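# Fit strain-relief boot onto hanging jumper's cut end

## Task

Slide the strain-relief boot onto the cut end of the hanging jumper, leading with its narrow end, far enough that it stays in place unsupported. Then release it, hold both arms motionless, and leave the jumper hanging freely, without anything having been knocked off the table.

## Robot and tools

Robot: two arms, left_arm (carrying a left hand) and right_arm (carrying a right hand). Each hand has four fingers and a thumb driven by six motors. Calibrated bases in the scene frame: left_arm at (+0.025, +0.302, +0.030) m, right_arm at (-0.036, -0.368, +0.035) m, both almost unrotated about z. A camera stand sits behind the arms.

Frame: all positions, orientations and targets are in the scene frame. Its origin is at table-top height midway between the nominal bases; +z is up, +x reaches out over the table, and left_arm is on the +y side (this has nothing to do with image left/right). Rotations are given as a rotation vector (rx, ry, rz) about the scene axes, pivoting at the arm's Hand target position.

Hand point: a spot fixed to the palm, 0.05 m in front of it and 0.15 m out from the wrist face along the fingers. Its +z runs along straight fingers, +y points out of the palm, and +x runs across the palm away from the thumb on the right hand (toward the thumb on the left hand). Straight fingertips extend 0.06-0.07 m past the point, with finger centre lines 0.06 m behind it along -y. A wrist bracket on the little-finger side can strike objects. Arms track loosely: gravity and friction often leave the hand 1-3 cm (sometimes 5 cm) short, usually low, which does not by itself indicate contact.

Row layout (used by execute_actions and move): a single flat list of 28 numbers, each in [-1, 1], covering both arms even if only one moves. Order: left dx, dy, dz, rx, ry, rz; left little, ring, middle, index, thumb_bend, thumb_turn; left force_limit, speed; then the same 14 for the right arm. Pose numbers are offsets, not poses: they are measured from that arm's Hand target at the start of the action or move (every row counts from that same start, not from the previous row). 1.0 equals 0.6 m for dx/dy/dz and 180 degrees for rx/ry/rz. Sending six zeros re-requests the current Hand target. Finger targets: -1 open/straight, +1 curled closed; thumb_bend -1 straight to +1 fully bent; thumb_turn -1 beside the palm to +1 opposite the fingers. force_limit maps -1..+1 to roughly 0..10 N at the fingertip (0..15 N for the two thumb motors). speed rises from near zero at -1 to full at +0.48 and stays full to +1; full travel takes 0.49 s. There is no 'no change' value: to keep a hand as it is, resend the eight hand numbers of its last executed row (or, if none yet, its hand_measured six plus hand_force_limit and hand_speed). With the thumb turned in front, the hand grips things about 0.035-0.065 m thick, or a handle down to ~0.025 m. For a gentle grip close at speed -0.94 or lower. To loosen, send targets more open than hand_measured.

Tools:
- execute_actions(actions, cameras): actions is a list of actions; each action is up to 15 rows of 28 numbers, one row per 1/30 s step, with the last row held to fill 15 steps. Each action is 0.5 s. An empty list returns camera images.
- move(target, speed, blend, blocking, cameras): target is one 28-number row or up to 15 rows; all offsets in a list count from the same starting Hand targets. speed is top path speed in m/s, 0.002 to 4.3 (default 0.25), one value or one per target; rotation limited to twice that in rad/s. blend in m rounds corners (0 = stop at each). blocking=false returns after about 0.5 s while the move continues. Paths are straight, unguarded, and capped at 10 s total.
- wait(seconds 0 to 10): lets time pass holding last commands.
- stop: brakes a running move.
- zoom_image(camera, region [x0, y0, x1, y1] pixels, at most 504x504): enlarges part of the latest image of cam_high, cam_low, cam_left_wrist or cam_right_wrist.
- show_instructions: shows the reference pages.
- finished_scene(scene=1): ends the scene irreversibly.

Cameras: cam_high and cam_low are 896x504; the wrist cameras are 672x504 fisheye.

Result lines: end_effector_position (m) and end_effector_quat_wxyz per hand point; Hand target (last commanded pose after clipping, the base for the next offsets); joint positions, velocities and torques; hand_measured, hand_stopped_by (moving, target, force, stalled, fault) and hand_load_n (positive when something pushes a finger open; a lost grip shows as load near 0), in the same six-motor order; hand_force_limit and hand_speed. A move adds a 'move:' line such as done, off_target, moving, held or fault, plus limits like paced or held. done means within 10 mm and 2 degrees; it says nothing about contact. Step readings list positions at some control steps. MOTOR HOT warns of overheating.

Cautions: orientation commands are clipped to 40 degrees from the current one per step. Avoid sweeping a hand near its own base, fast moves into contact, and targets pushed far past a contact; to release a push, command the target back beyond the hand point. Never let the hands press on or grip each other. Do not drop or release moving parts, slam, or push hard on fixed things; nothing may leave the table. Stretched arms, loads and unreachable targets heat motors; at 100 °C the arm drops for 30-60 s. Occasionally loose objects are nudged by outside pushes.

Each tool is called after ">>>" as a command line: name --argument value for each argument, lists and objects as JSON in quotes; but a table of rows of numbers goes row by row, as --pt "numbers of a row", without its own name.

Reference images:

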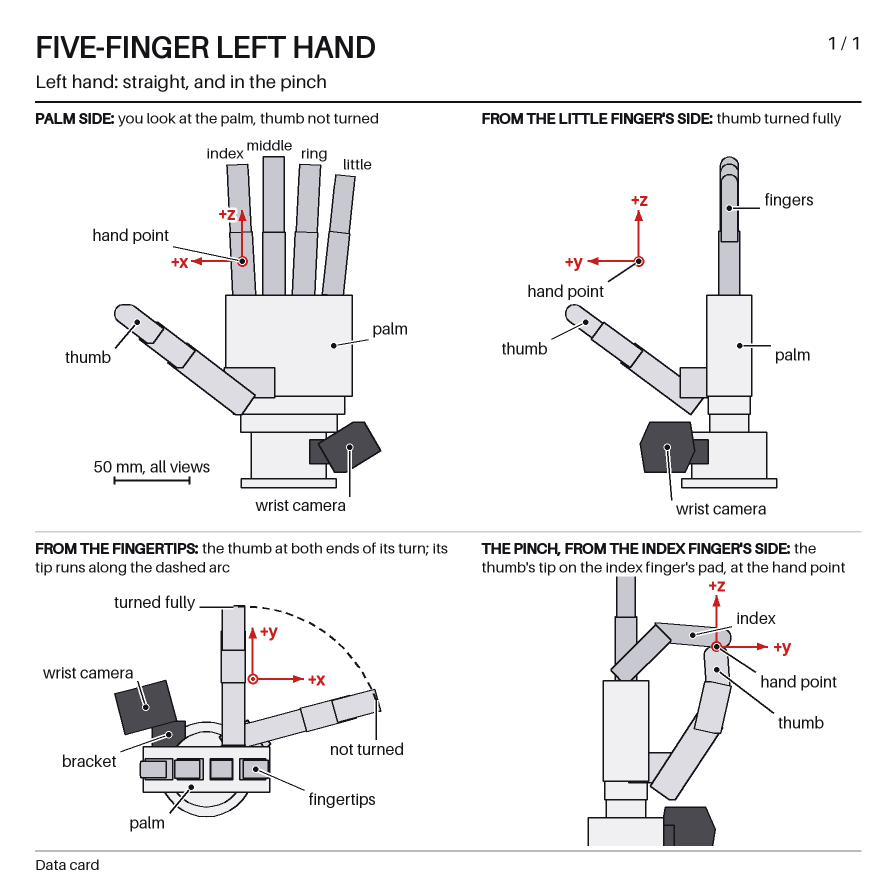

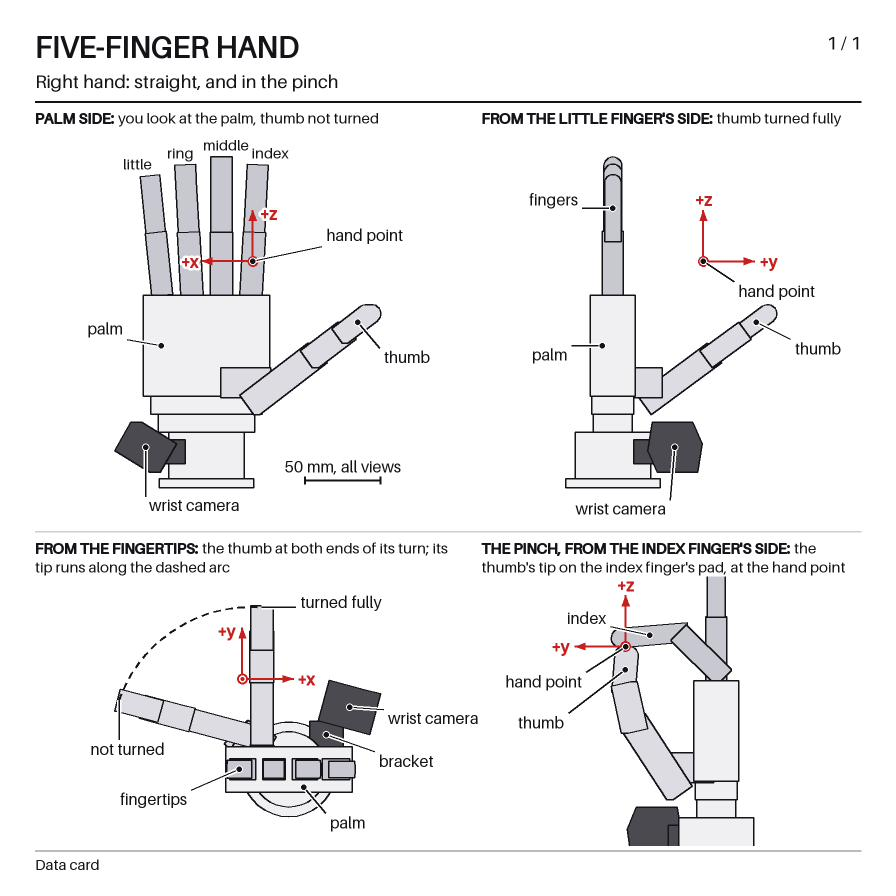

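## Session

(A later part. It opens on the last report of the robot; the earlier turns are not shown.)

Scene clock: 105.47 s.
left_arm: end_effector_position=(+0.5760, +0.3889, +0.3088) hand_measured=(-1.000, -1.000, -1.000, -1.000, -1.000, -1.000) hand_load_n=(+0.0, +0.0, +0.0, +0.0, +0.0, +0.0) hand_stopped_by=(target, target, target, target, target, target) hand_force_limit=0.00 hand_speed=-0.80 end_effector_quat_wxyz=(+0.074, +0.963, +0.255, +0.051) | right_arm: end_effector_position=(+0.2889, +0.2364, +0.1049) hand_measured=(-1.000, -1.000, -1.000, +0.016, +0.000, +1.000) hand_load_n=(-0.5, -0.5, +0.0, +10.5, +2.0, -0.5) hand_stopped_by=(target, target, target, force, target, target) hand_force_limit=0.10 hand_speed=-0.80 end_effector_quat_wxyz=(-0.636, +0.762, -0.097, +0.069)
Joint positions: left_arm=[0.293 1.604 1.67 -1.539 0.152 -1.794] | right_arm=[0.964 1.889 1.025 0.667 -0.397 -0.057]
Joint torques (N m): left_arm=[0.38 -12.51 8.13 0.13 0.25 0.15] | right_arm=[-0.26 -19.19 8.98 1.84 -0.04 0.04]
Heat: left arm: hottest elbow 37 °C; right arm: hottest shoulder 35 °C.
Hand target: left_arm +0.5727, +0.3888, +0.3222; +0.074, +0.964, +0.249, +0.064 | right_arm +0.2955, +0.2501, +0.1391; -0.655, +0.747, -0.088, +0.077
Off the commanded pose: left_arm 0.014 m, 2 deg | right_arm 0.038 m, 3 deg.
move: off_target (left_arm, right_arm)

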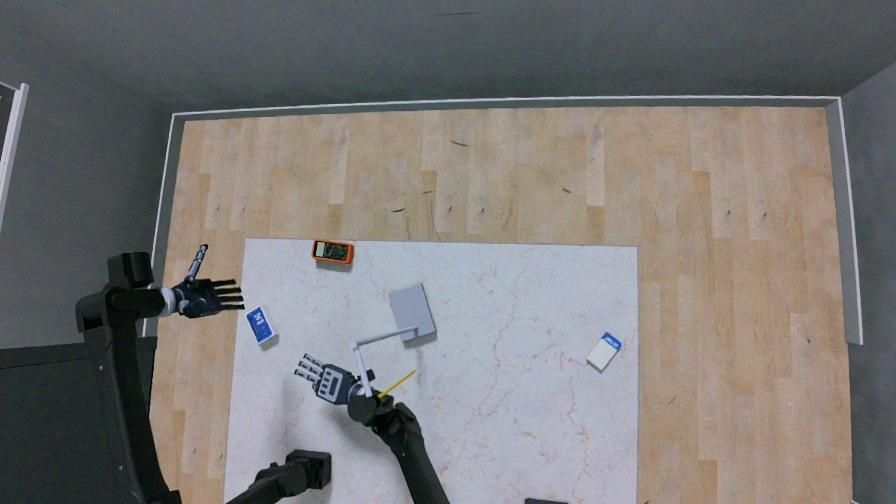

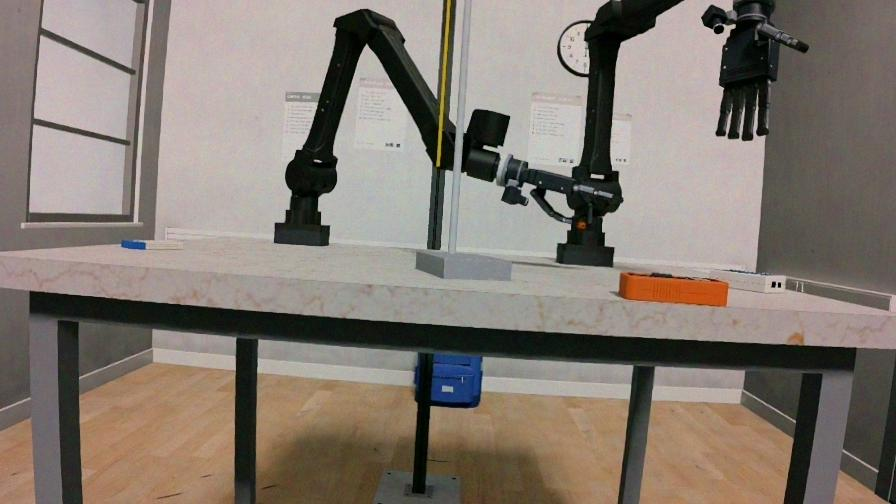

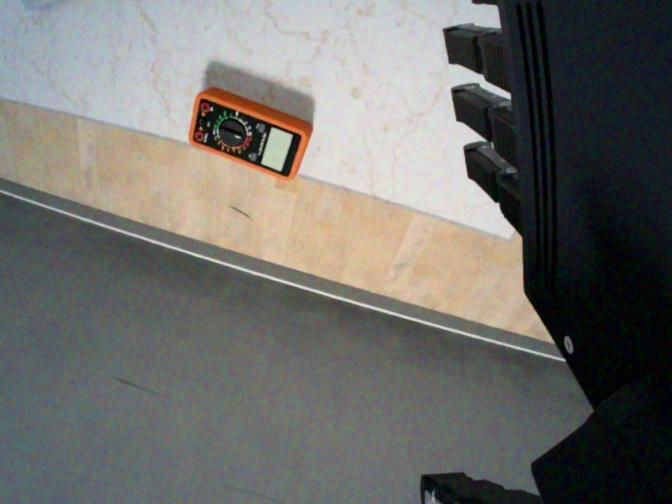

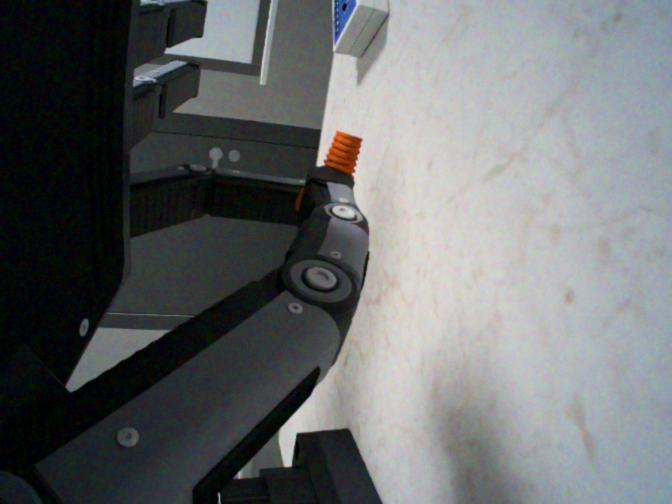

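>>> move --pt "0 0 0 0 0 0 -1 -1 -1 -1 -1 -1 0 -0.8 0.0 0.0 0.03 -0.0864 -0.4926 0.0303 -1 -1 -1 0.45 0.0 1 0.1 -0.8" --pt "0 0 0 0 0 0 -1 -1 -1 -1 -1 -1 0 -0.8 -0.076 -0.217 0.03 -0.2326 -0.4475 -0.1222 -1 -1 -1 0.45 0.0 1 0.1 -0.8" --speed 0.2 --blend 0.03 --cameras '["all"]'

>>> zoom_image --camera "cam_right_wrist" --region '[250, 60, 500, 310]'

Scene clock: 117.67 s.
left_arm: end_effector_position=(+0.5760, +0.3889, +0.3088) hand_measured=(-1.000, -1.000, -1.000, -1.000, -1.000, -1.000) hand_load_n=(+0.0, +0.0, +0.0, +0.0, +0.0, +0.0) hand_stopped_by=(target, target, target, target, target, target) hand_force_limit=0.00 hand_speed=-0.80 end_effector_quat_wxyz=(+0.074, +0.963, +0.255, +0.051) | right_arm: end_effector_position=(+0.2530, +0.1188, +0.1377) hand_measured=(-1.000, -1.000, -1.000, +0.016, +0.000, +1.000) hand_load_n=(+0.0, +0.0, +0.0, +10.5, +2.0, -0.5) hand_stopped_by=(target, target, target, force, target, target) hand_force_limit=0.10 hand_speed=-0.80 end_effector_quat_wxyz=(-0.234, +0.674, +0.257, +0.652)
Joint positions: left_arm=[0.293 1.604 1.67 -1.539 0.152 -1.794] | right_arm=[1.357 1.796 0.697 1.05 0.615 -1.562]
Joint torques (N m): left_arm=[0.38 -12.57 8.08 0.09 0.26 0.15] | right_arm=[0.32 -15.5 4.57 2.91 0.17 -0.03]
Heat: left arm: hottest elbow 38 °C; right arm: hottest shoulder 35 °C.
Hand target: left_arm +0.5727, +0.3888, +0.3222; +0.074, +0.964, +0.249, +0.064 | right_arm +0.2501, +0.1199, +0.1572; -0.247, +0.662, +0.248, +0.662
Off the commanded pose: left_arm 0.014 m, 2 deg | right_arm 0.020 m, 3 deg.
move: off_target (left_arm, right_arm)

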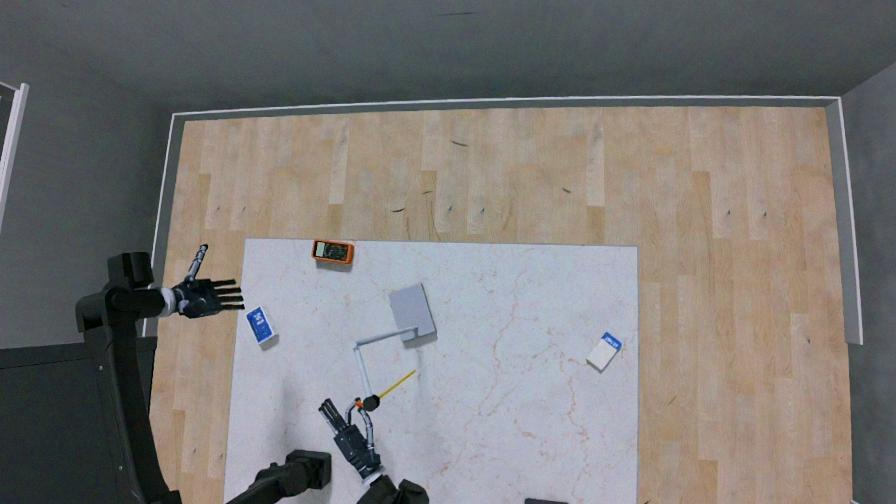

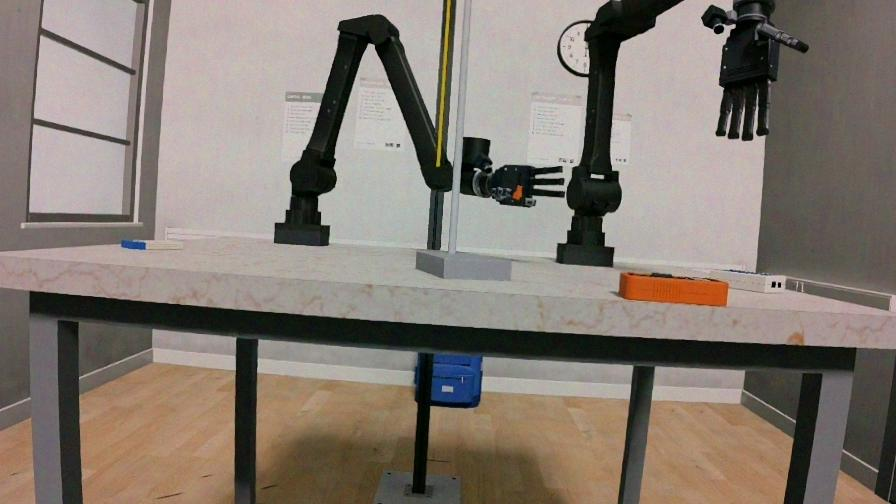

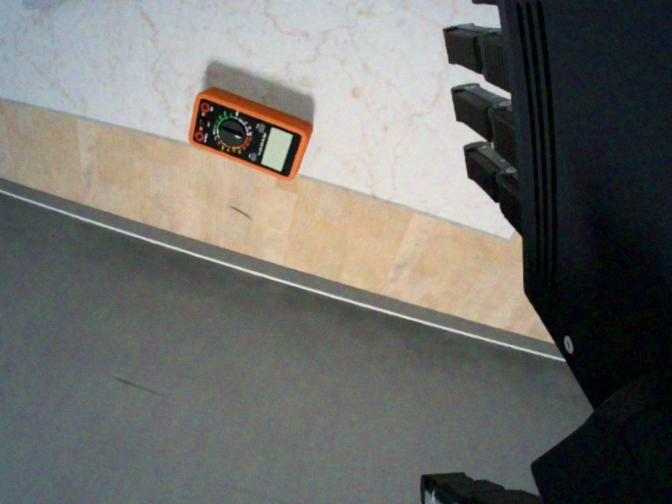

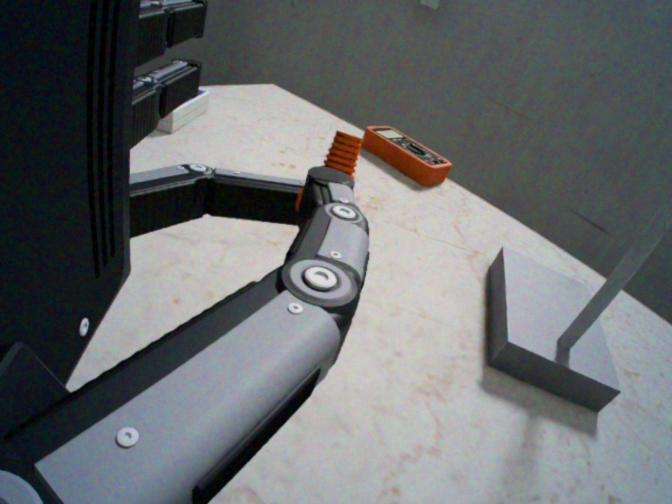

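Scaled by 2.016 from the camera's 672x504 image, which has a finer 960x720 frame.

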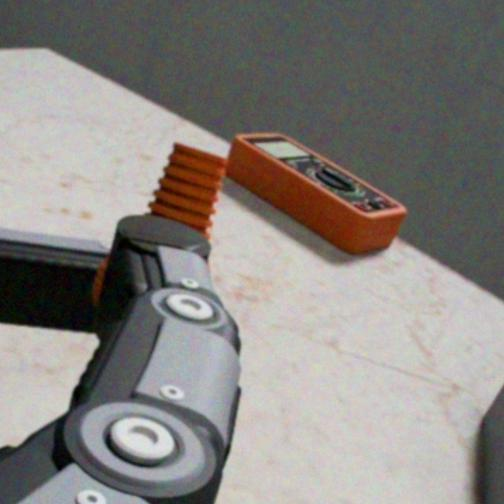

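>>> zoom_image --camera "cam_low" --region '[430, 140, 590, 240]'

>>> zoom_image --camera "cam_low" --region '[490, 165, 550, 215]'

>>> zoom_image --camera "cam_high" --region '[310, 380, 430, 500]'

Scaled by 3.150.

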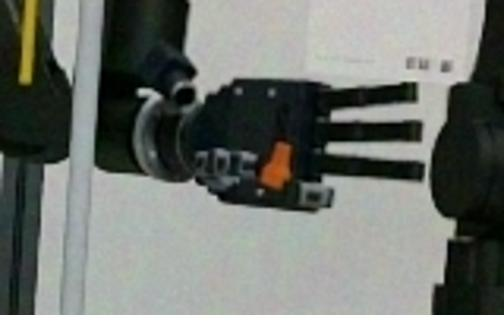

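Scaled by 8.400.

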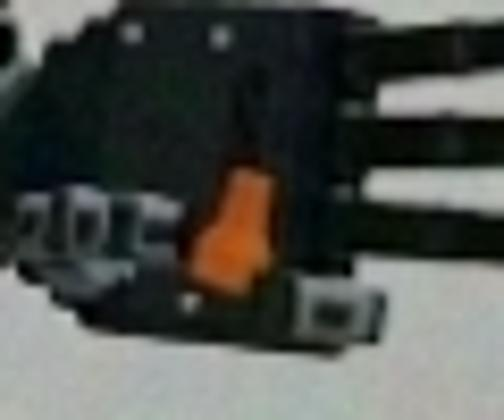

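Scaled by 4.200.

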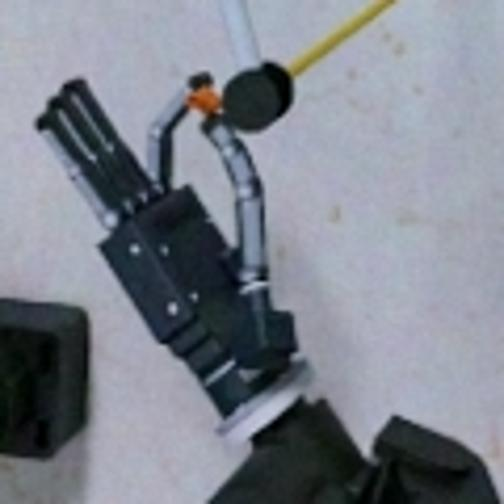

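>>> zoom_image --camera "cam_high" --region '[345, 390, 385, 420]'

>>> zoom_image --camera "cam_right_wrist" --region '[280, 110, 380, 220]'

Scaled by 12.600.

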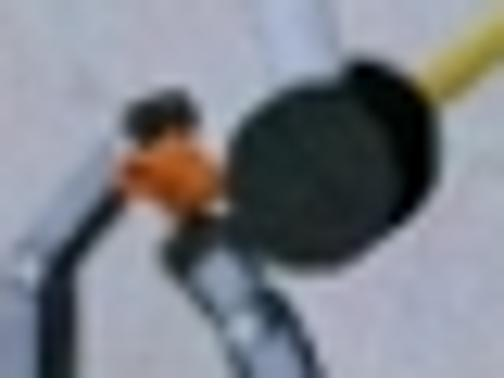

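Scaled by 4.582 from the camera's 672x504 image, which has a finer 960x720 frame.

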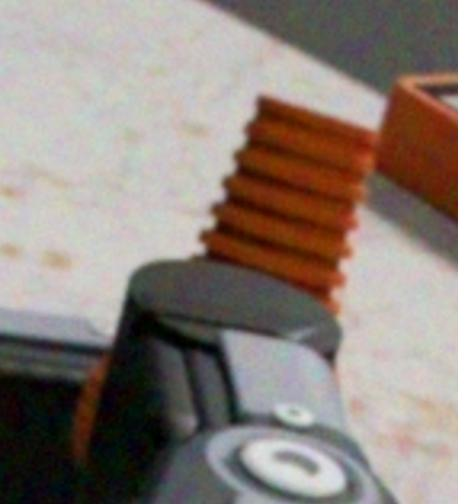

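>>> move --target '[0,0,0,0,0,0,-1,-1,-1,-1,-1,-1,0,-0.8,0.103,-0.148,-0.03,0.0522,-0.1056,0,-1,-1,-1,0.45,0.0,1,0.1,-0.8]' --speed 0.12 --cameras '["cam_high", "cam_low", "cam_right_wrist"]'

>>> zoom_image --camera "cam_low" --region '[410, 140, 530, 220]'

>>> zoom_image --camera "cam_right_wrist" --region '[250, 60, 500, 310]'

>>> zoom_image --camera "cam_high" --region '[360, 350, 440, 430]'

Scene clock: 131.27 s.
left_arm: end_effector_position=(+0.5760, +0.3889, +0.3088) hand_measured=(-1.000, -1.000, -1.000, -1.000, -1.000, -1.000) hand_load_n=(+0.5, +0.0, +0.0, +0.0, +0.0, +0.0) hand_stopped_by=(target, target, target, target, target, target) hand_force_limit=0.00 hand_speed=-0.80 end_effector_quat_wxyz=(+0.074, +0.963, +0.255, +0.051) | right_arm: end_effector_position=(+0.3107, +0.0351, +0.1353) hand_measured=(-1.000, -1.000, -1.000, +0.016, +0.000, +1.000) hand_load_n=(+0.0, +0.0, +0.0, +10.5, +2.0, -0.5) hand_stopped_by=(target, target, target, force, target, target) hand_force_limit=0.10 hand_speed=-0.80 end_effector_quat_wxyz=(-0.236, +0.604, +0.254, +0.717)
Joint positions: left_arm=[0.293 1.604 1.67 -1.539 0.152 -1.794] | right_arm=[1.149 1.919 0.532 1.539 0.397 -1.711]
Joint torques (N m): left_arm=[0.32 -12.57 8.12 0.12 0.26 0.16] | right_arm=[-0.03 -11.87 2.51 3.02 -0.08 0.08]
Heat: left arm: hottest elbow 38 °C; right arm: hottest shoulder 36 °C.
Hand target: left_arm +0.5727, +0.3888, +0.3222; +0.074, +0.964, +0.249, +0.064 | right_arm +0.3119, +0.0311, +0.1393; -0.256, +0.522, +0.230, +0.781
Off the commanded pose: left_arm 0.014 m, 2 deg | right_arm 0.006 m, 12 deg.
joint sent to its limit (right arm) — joint 4 (wrist pitch), upper limit. The joint targets are off in orientation, not in position.
move: off_target (left_arm, right_arm)
Images, in order (width x height): cam_high 896x504, cam_low 896x504, cam_right_wrist 672x504.

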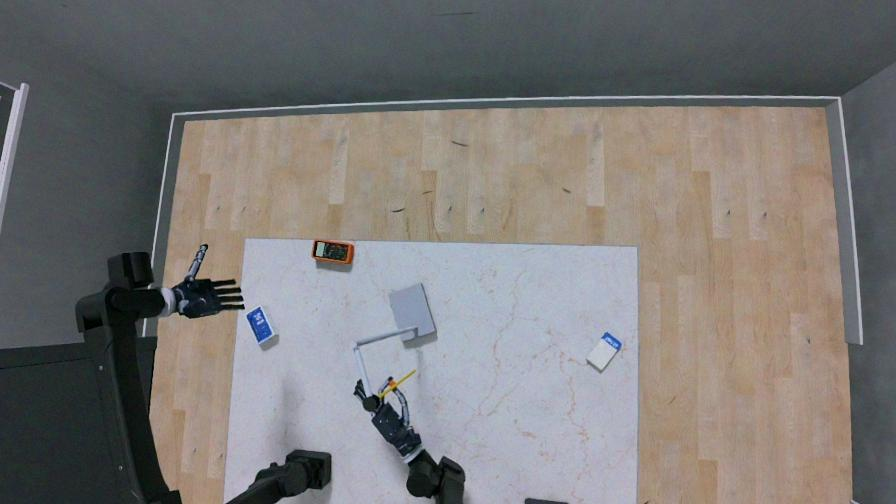

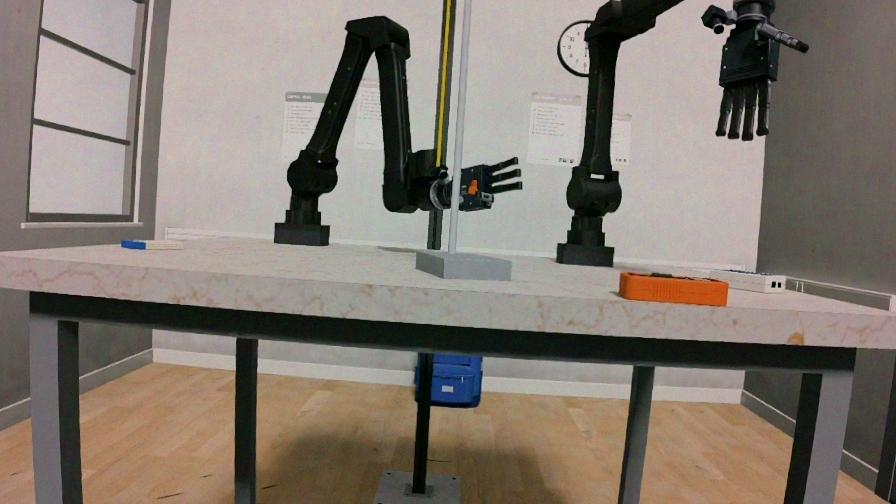

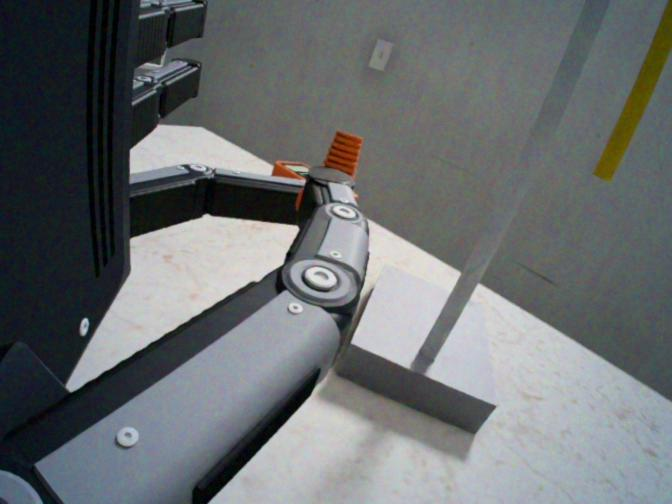

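Scaled by 4.200.

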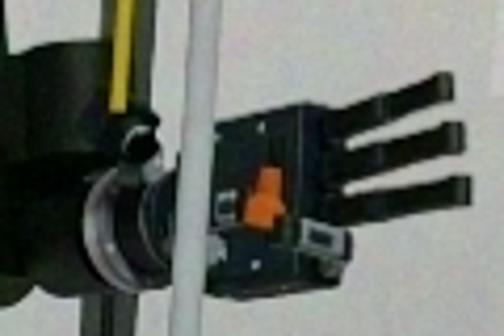

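Scaled by 2.016 from the camera's 672x504 image, which has a finer 960x720 frame.

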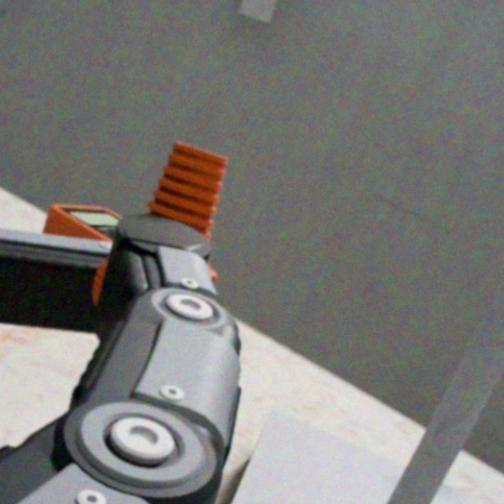

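Scaled by 6.300.

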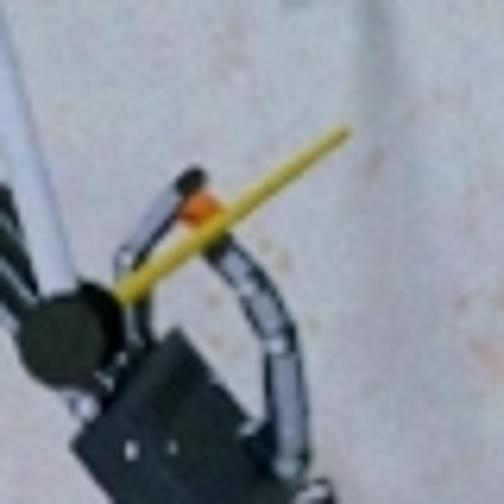

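>>> move --target '[0,0,0,0,0,0,-1,-1,-1,-1,-1,-1,0,-0.8,0,0,0,0,0,0,-1,-1,-0.1,0.45,0.0,1,-0.2,-0.5]' --speed 0.1 --cameras '["cam_high", "cam_low", "cam_right_wrist"]'

>>> zoom_image --camera "cam_right_wrist" --region '[250, 60, 500, 310]'

>>> zoom_image --camera "cam_high" --region '[360, 350, 440, 430]'

Scene clock: 136.90 s.
left_arm: end_effector_position=(+0.5760, +0.3889, +0.3088) hand_measured=(-1.000, -1.000, -1.000, -1.000, -1.000, -1.000) hand_load_n=(+0.0, +0.0, +0.0, +0.0, +0.0, +0.0) hand_stopped_by=(target, target, target, target, target, target) hand_force_limit=0.00 hand_speed=-0.80 end_effector_quat_wxyz=(+0.074, +0.963, +0.255, +0.051) | right_arm: end_effector_position=(+0.3106, +0.0351, +0.1352) hand_measured=(-1.000, -1.000, -0.100, +0.016, +0.000, +1.000) hand_load_n=(+0.0, +0.0, +0.0, +10.5, +1.5, -0.5) hand_stopped_by=(target, target, target, force, target, target) hand_force_limit=-0.20 hand_speed=-0.50 end_effector_quat_wxyz=(-0.236, +0.604, +0.255, +0.717)
Joint positions: left_arm=[0.293 1.604 1.67 -1.539 0.152 -1.794] | right_arm=[1.149 1.919 0.532 1.539 0.397 -1.711]
Joint torques (N m): left_arm=[0.21 -12.45 8.06 0.16 0.24 0.17] | right_arm=[0.09 -12.04 2.45 2.95 -0.07 0.03]
Heat: left arm: hottest elbow 38 °C; right arm: hottest shoulder 36 °C.
Hand target: left_arm +0.5727, +0.3888, +0.3222; +0.074, +0.964, +0.249, +0.064 | right_arm +0.3119, +0.0310, +0.1392; -0.256, +0.522, +0.230, +0.781
Off the commanded pose: left_arm 0.014 m, 2 deg | right_arm 0.006 m, 13 deg.
joint sent to its limit (right arm) — joint 4 (wrist pitch), upper limit. The joint targets are off in orientation, not in position.
move: off_target (left_arm, right_arm)
Images, in order (width x height): cam_high 896x504, cam_low 896x504, cam_right_wrist 672x504.

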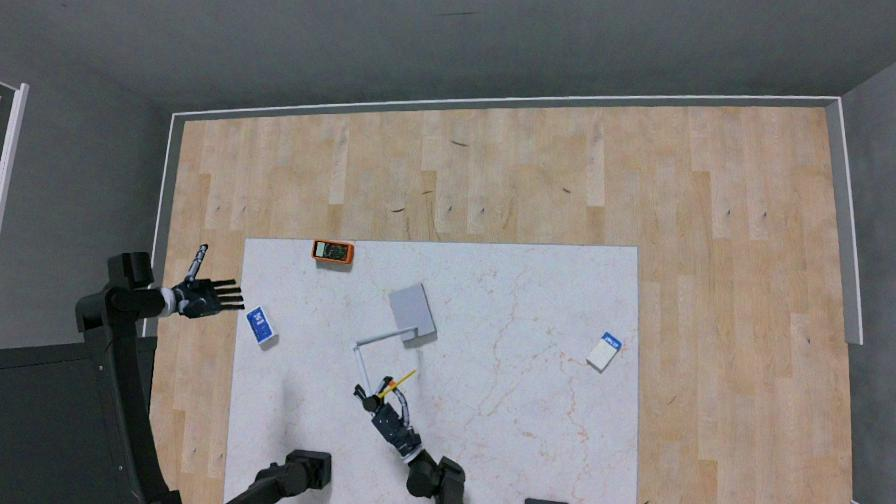

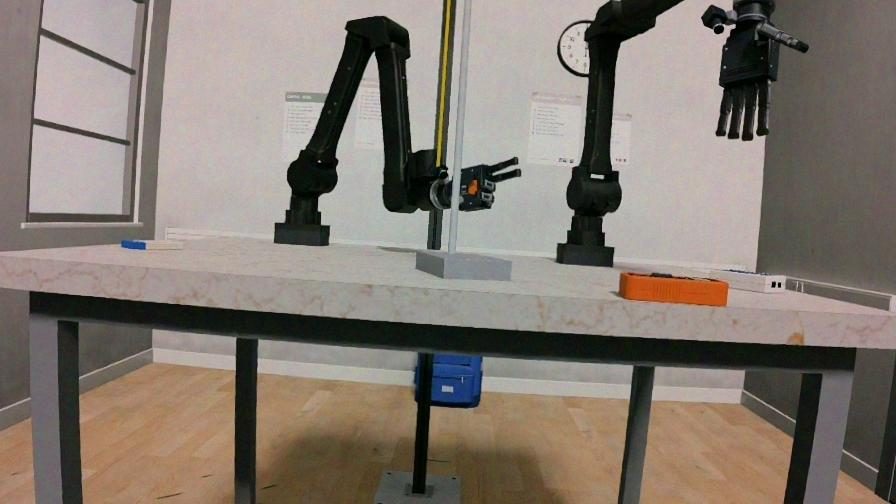

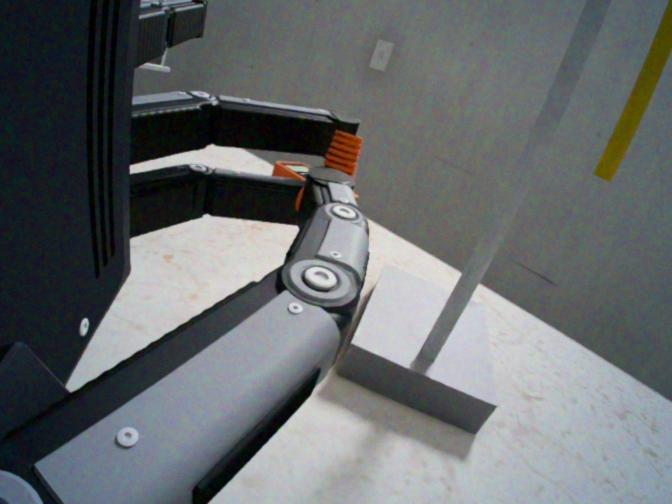

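Scaled by 2.016 from the camera's 672x504 image, which has a finer 960x720 frame.

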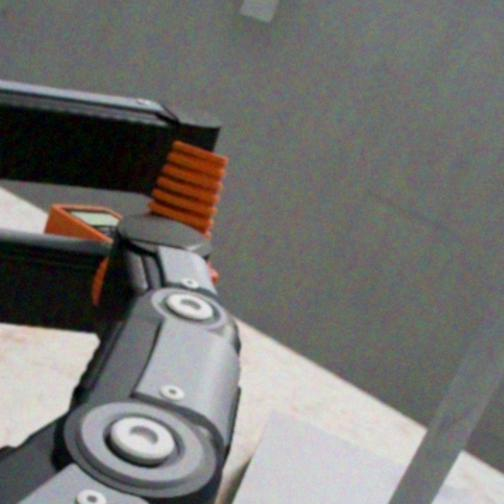

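Scaled by 6.300.

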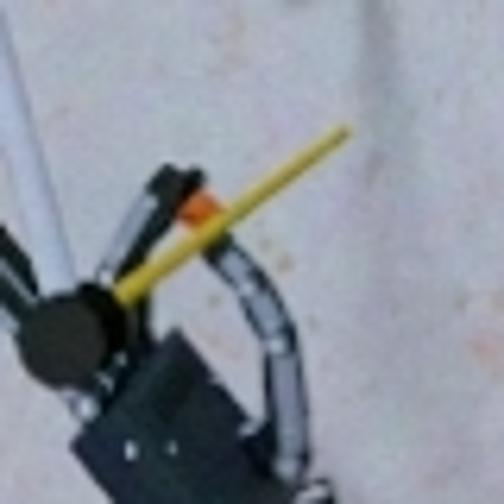

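>>> move --target '[0,0,0,0,0,0,-1,-1,-1,-1,-1,-1,0,-0.8,0,0,0,0,0,0,-1,-1,0.1,0.45,0.0,1,-0.2,-0.85]' --speed 0.1 --cameras '["cam_high", "cam_low", "cam_right_wrist"]'

>>> zoom_image --camera "cam_right_wrist" --region '[250, 60, 500, 310]'

>>> zoom_image --camera "cam_low" --region '[450, 160, 510, 210]'

Scene clock: 138.43 s.
left_arm: end_effector_position=(+0.5760, +0.3889, +0.3088) hand_measured=(-1.000, -1.000, -1.000, -1.000, -1.000, -1.000) hand_load_n=(+0.0, +0.0, +0.0, +0.0, +0.0, +0.0) hand_stopped_by=(target, target, target, target, target, target) hand_force_limit=0.00 hand_speed=-0.80 end_effector_quat_wxyz=(+0.074, +0.963, +0.255, +0.051) | right_arm: end_effector_position=(+0.3106, +0.0351, +0.1352) hand_measured=(-1.000, -1.000, +0.008, +0.016, +0.000, +1.000) hand_load_n=(+0.0, +0.0, +4.0, +9.5, +1.5, +4.5) hand_stopped_by=(target, target, force, force, target, target) hand_force_limit=-0.20 hand_speed=-0.85 end_effector_quat_wxyz=(-0.236, +0.604, +0.255, +0.717)
Joint positions: left_arm=[0.293 1.604 1.67 -1.539 0.152 -1.794] | right_arm=[1.149 1.919 0.532 1.539 0.397 -1.711]
Joint torques (N m): left_arm=[0.15 -12.51 8.1 0.16 0.27 0.15] | right_arm=[-0.44 -11.69 2.41 3.04 -0.06 0.01]
Heat: left arm: hottest elbow 38 °C; right arm: hottest shoulder 36 °C.
Hand target: left_arm +0.5727, +0.3888, +0.3222; +0.074, +0.964, +0.249, +0.064 | right_arm +0.3119, +0.0310, +0.1392; -0.256, +0.522, +0.230, +0.781
Off the commanded pose: left_arm 0.014 m, 2 deg | right_arm 0.006 m, 13 deg.
joint sent to its limit (right arm) — joint 4 (wrist pitch), upper limit. The joint targets are off in orientation, not in position.
move: off_target (left_arm, right_arm)
Images, in order (width x height): cam_high 896x504, cam_low 896x504, cam_right_wrist 672x504.

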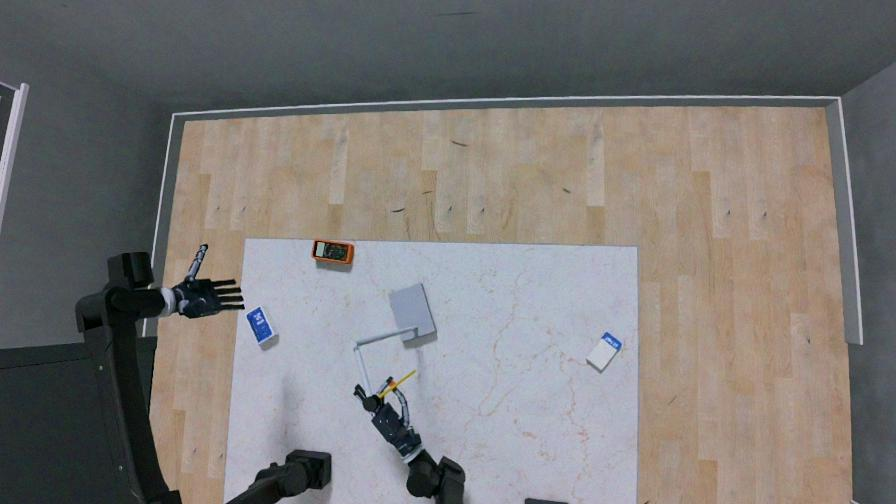

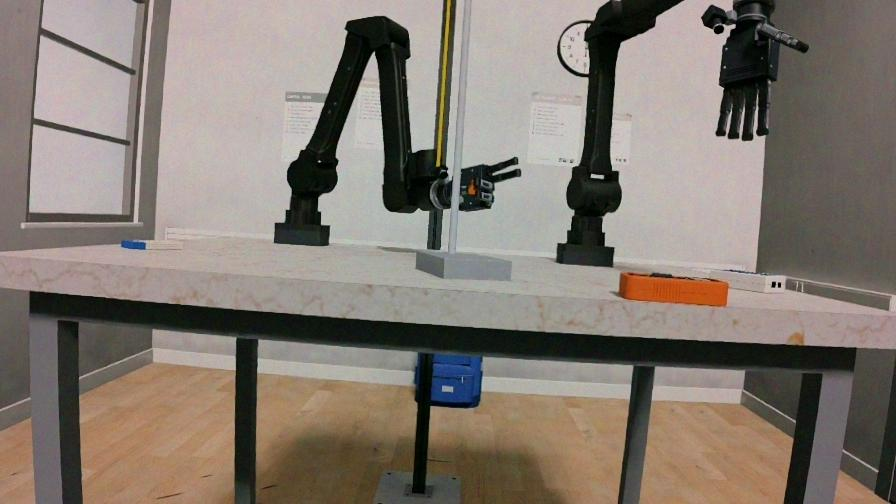

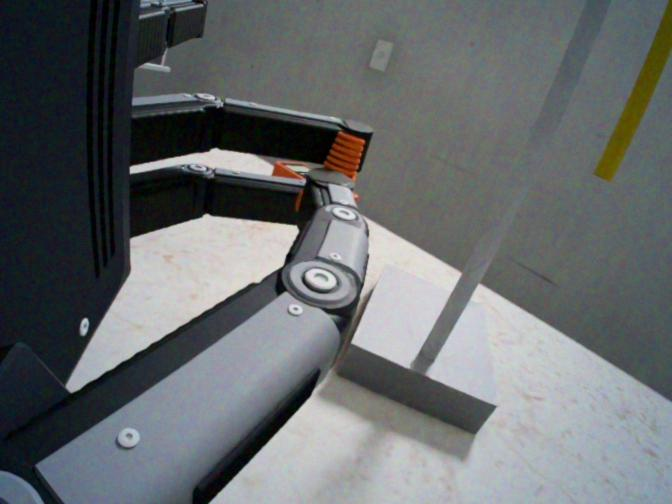

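Scaled by 2.016 from the camera's 672x504 image, which has a finer 960x720 frame.

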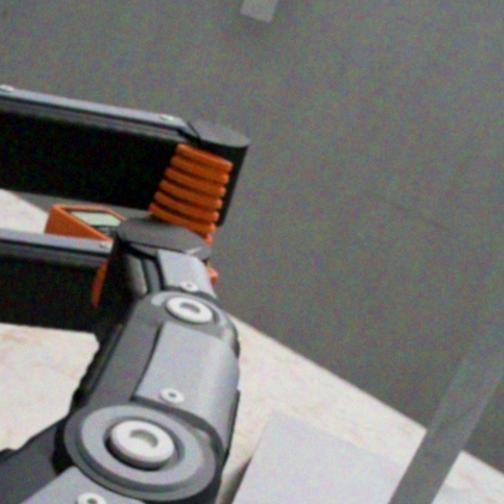

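Scaled by 8.400.

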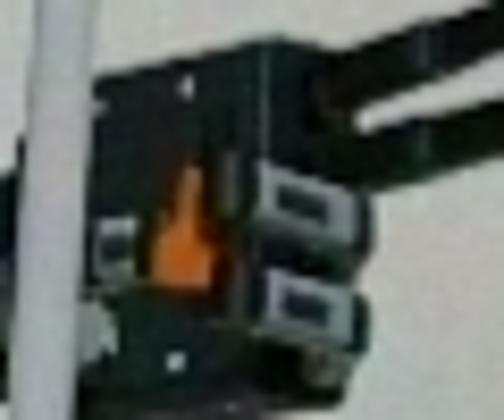

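>>> zoom_image --camera "cam_high" --region '[375, 365, 421, 399]'

Scaled by 10.957.

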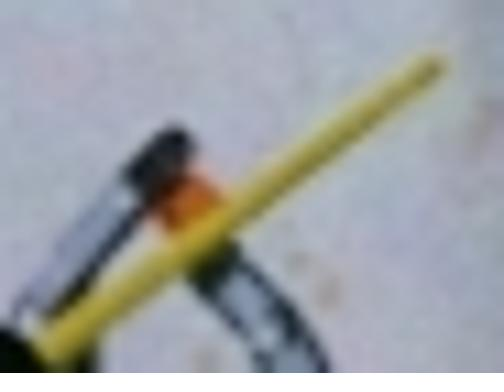

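>>> move --target '[0,0,0,0,0,0,-1,-1,-1,-1,-1,-1,0,-0.8,0.042,-0.075,-0.025,-0.0376,0.0495,-0.003,-1,-1,0.1,0.45,0.0,1,-0.2,-0.85]' --speed 0.06 --cameras '["cam_high", "cam_low", "cam_right_wrist"]'

>>> zoom_image --camera "cam_right_wrist" --region '[250, 0, 550, 300]'

>>> zoom_image --camera "cam_low" --region '[420, 140, 500, 210]'

>>> zoom_image --camera "cam_high" --region '[375, 355, 435, 400]'

Scene clock: 144.33 s.
left_arm: end_effector_position=(+0.5760, +0.3889, +0.3088) hand_measured=(-1.000, -1.000, -1.000, -1.000, -1.000, -1.000) hand_load_n=(+0.0, +0.0, +0.0, +0.0, +0.0, +0.0) hand_stopped_by=(target, target, target, target, target, target) hand_force_limit=0.00 hand_speed=-0.80 end_effector_quat_wxyz=(+0.074, +0.963, +0.255, +0.051) | right_arm: end_effector_position=(+0.3360, -0.0109, +0.1140) hand_measured=(-1.000, -1.000, +0.008, +0.016, +0.000, +1.000) hand_load_n=(+0.0, +0.0, +4.0, +9.5, +1.5, +4.5) hand_stopped_by=(target, target, force, force, target, target) hand_force_limit=-0.20 hand_speed=-0.85 end_effector_quat_wxyz=(-0.225, +0.625, +0.269, +0.698)
Joint positions: left_arm=[0.293 1.604 1.67 -1.539 0.152 -1.794] | right_arm=[1.019 1.919 0.459 1.539 0.268 -1.686]
Joint torques (N m): left_arm=[0.15 -12.45 8.08 0.12 0.26 0.17] | right_arm=[0.03 -12.51 1.77 3.14 -0.06 0.05]
Heat: left arm: hottest elbow 38 °C; right arm: hottest shoulder 36 °C.
Hand target: left_arm +0.5727, +0.3888, +0.3222; +0.074, +0.964, +0.249, +0.064 | right_arm +0.3371, -0.0140, +0.1242; -0.238, +0.596, +0.253, +0.724
Off the commanded pose: left_arm 0.014 m, 2 deg | right_arm 0.011 m, 5 deg.
joint sent to its limit (right arm) — joint 4 (wrist pitch), upper limit. The joint targets are off in orientation, not in position.
move: off_target (left_arm, right_arm)
Images, in order (width x height): cam_high 896x504, cam_low 896x504, cam_right_wrist 672x504.

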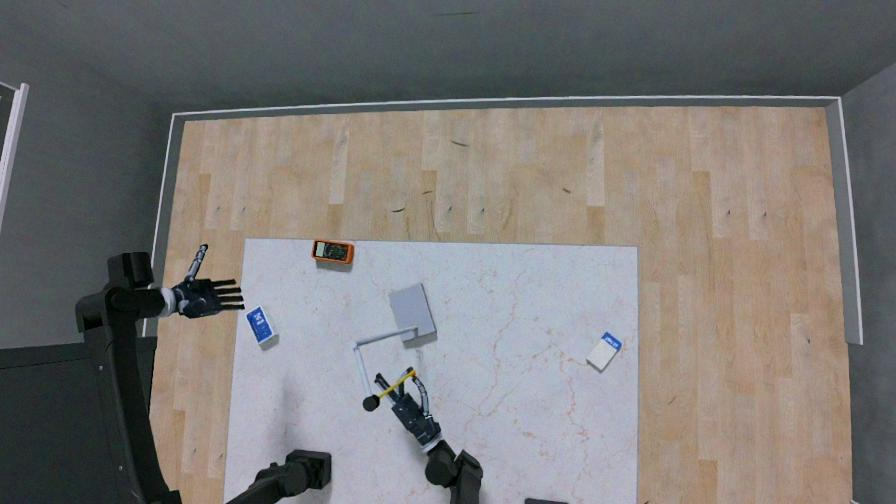

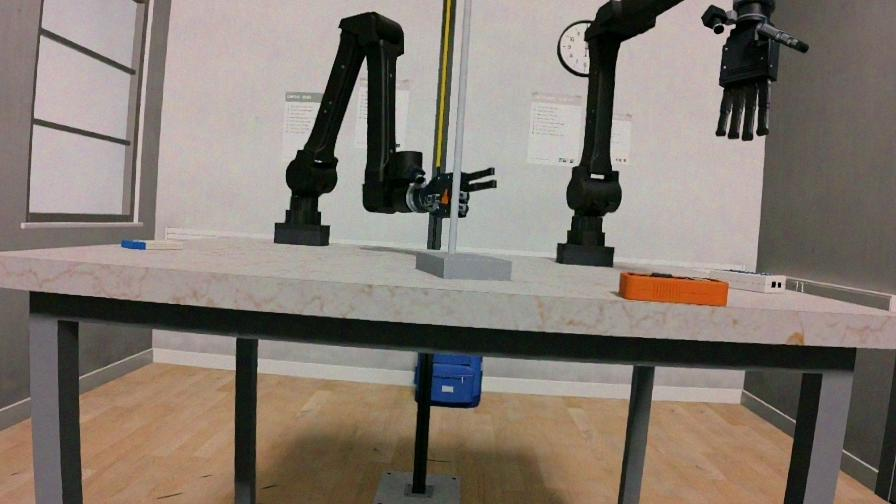

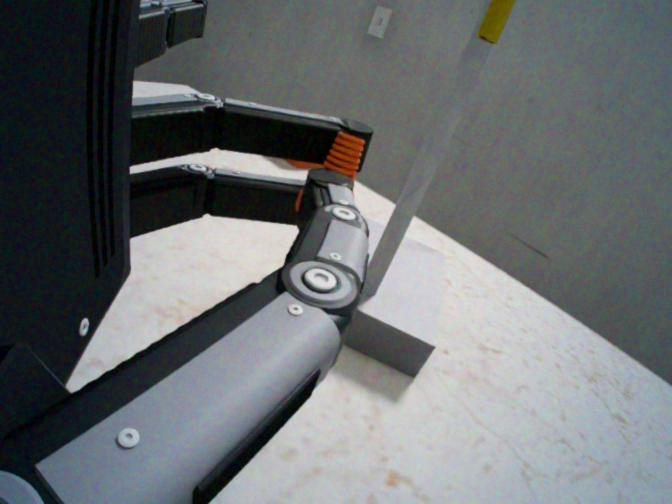

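Scaled by 1.680 from the camera's 672x504 image, which has a finer 960x720 frame.

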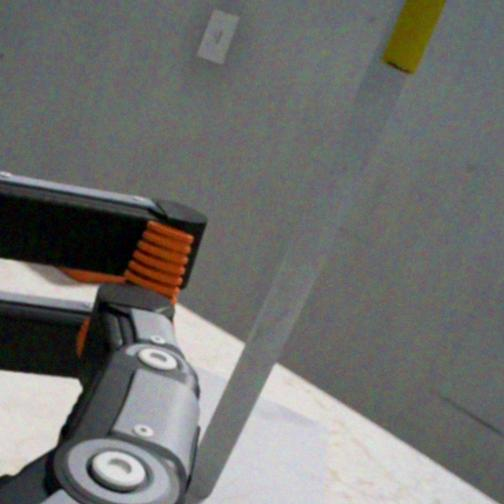

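Scaled by 6.300.

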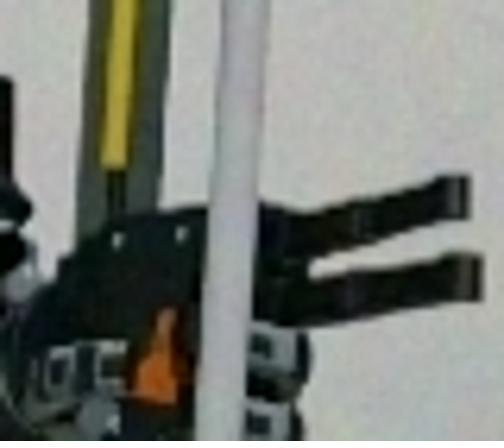

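Scaled by 8.400.

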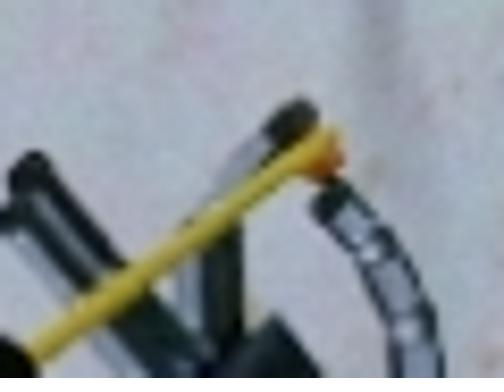

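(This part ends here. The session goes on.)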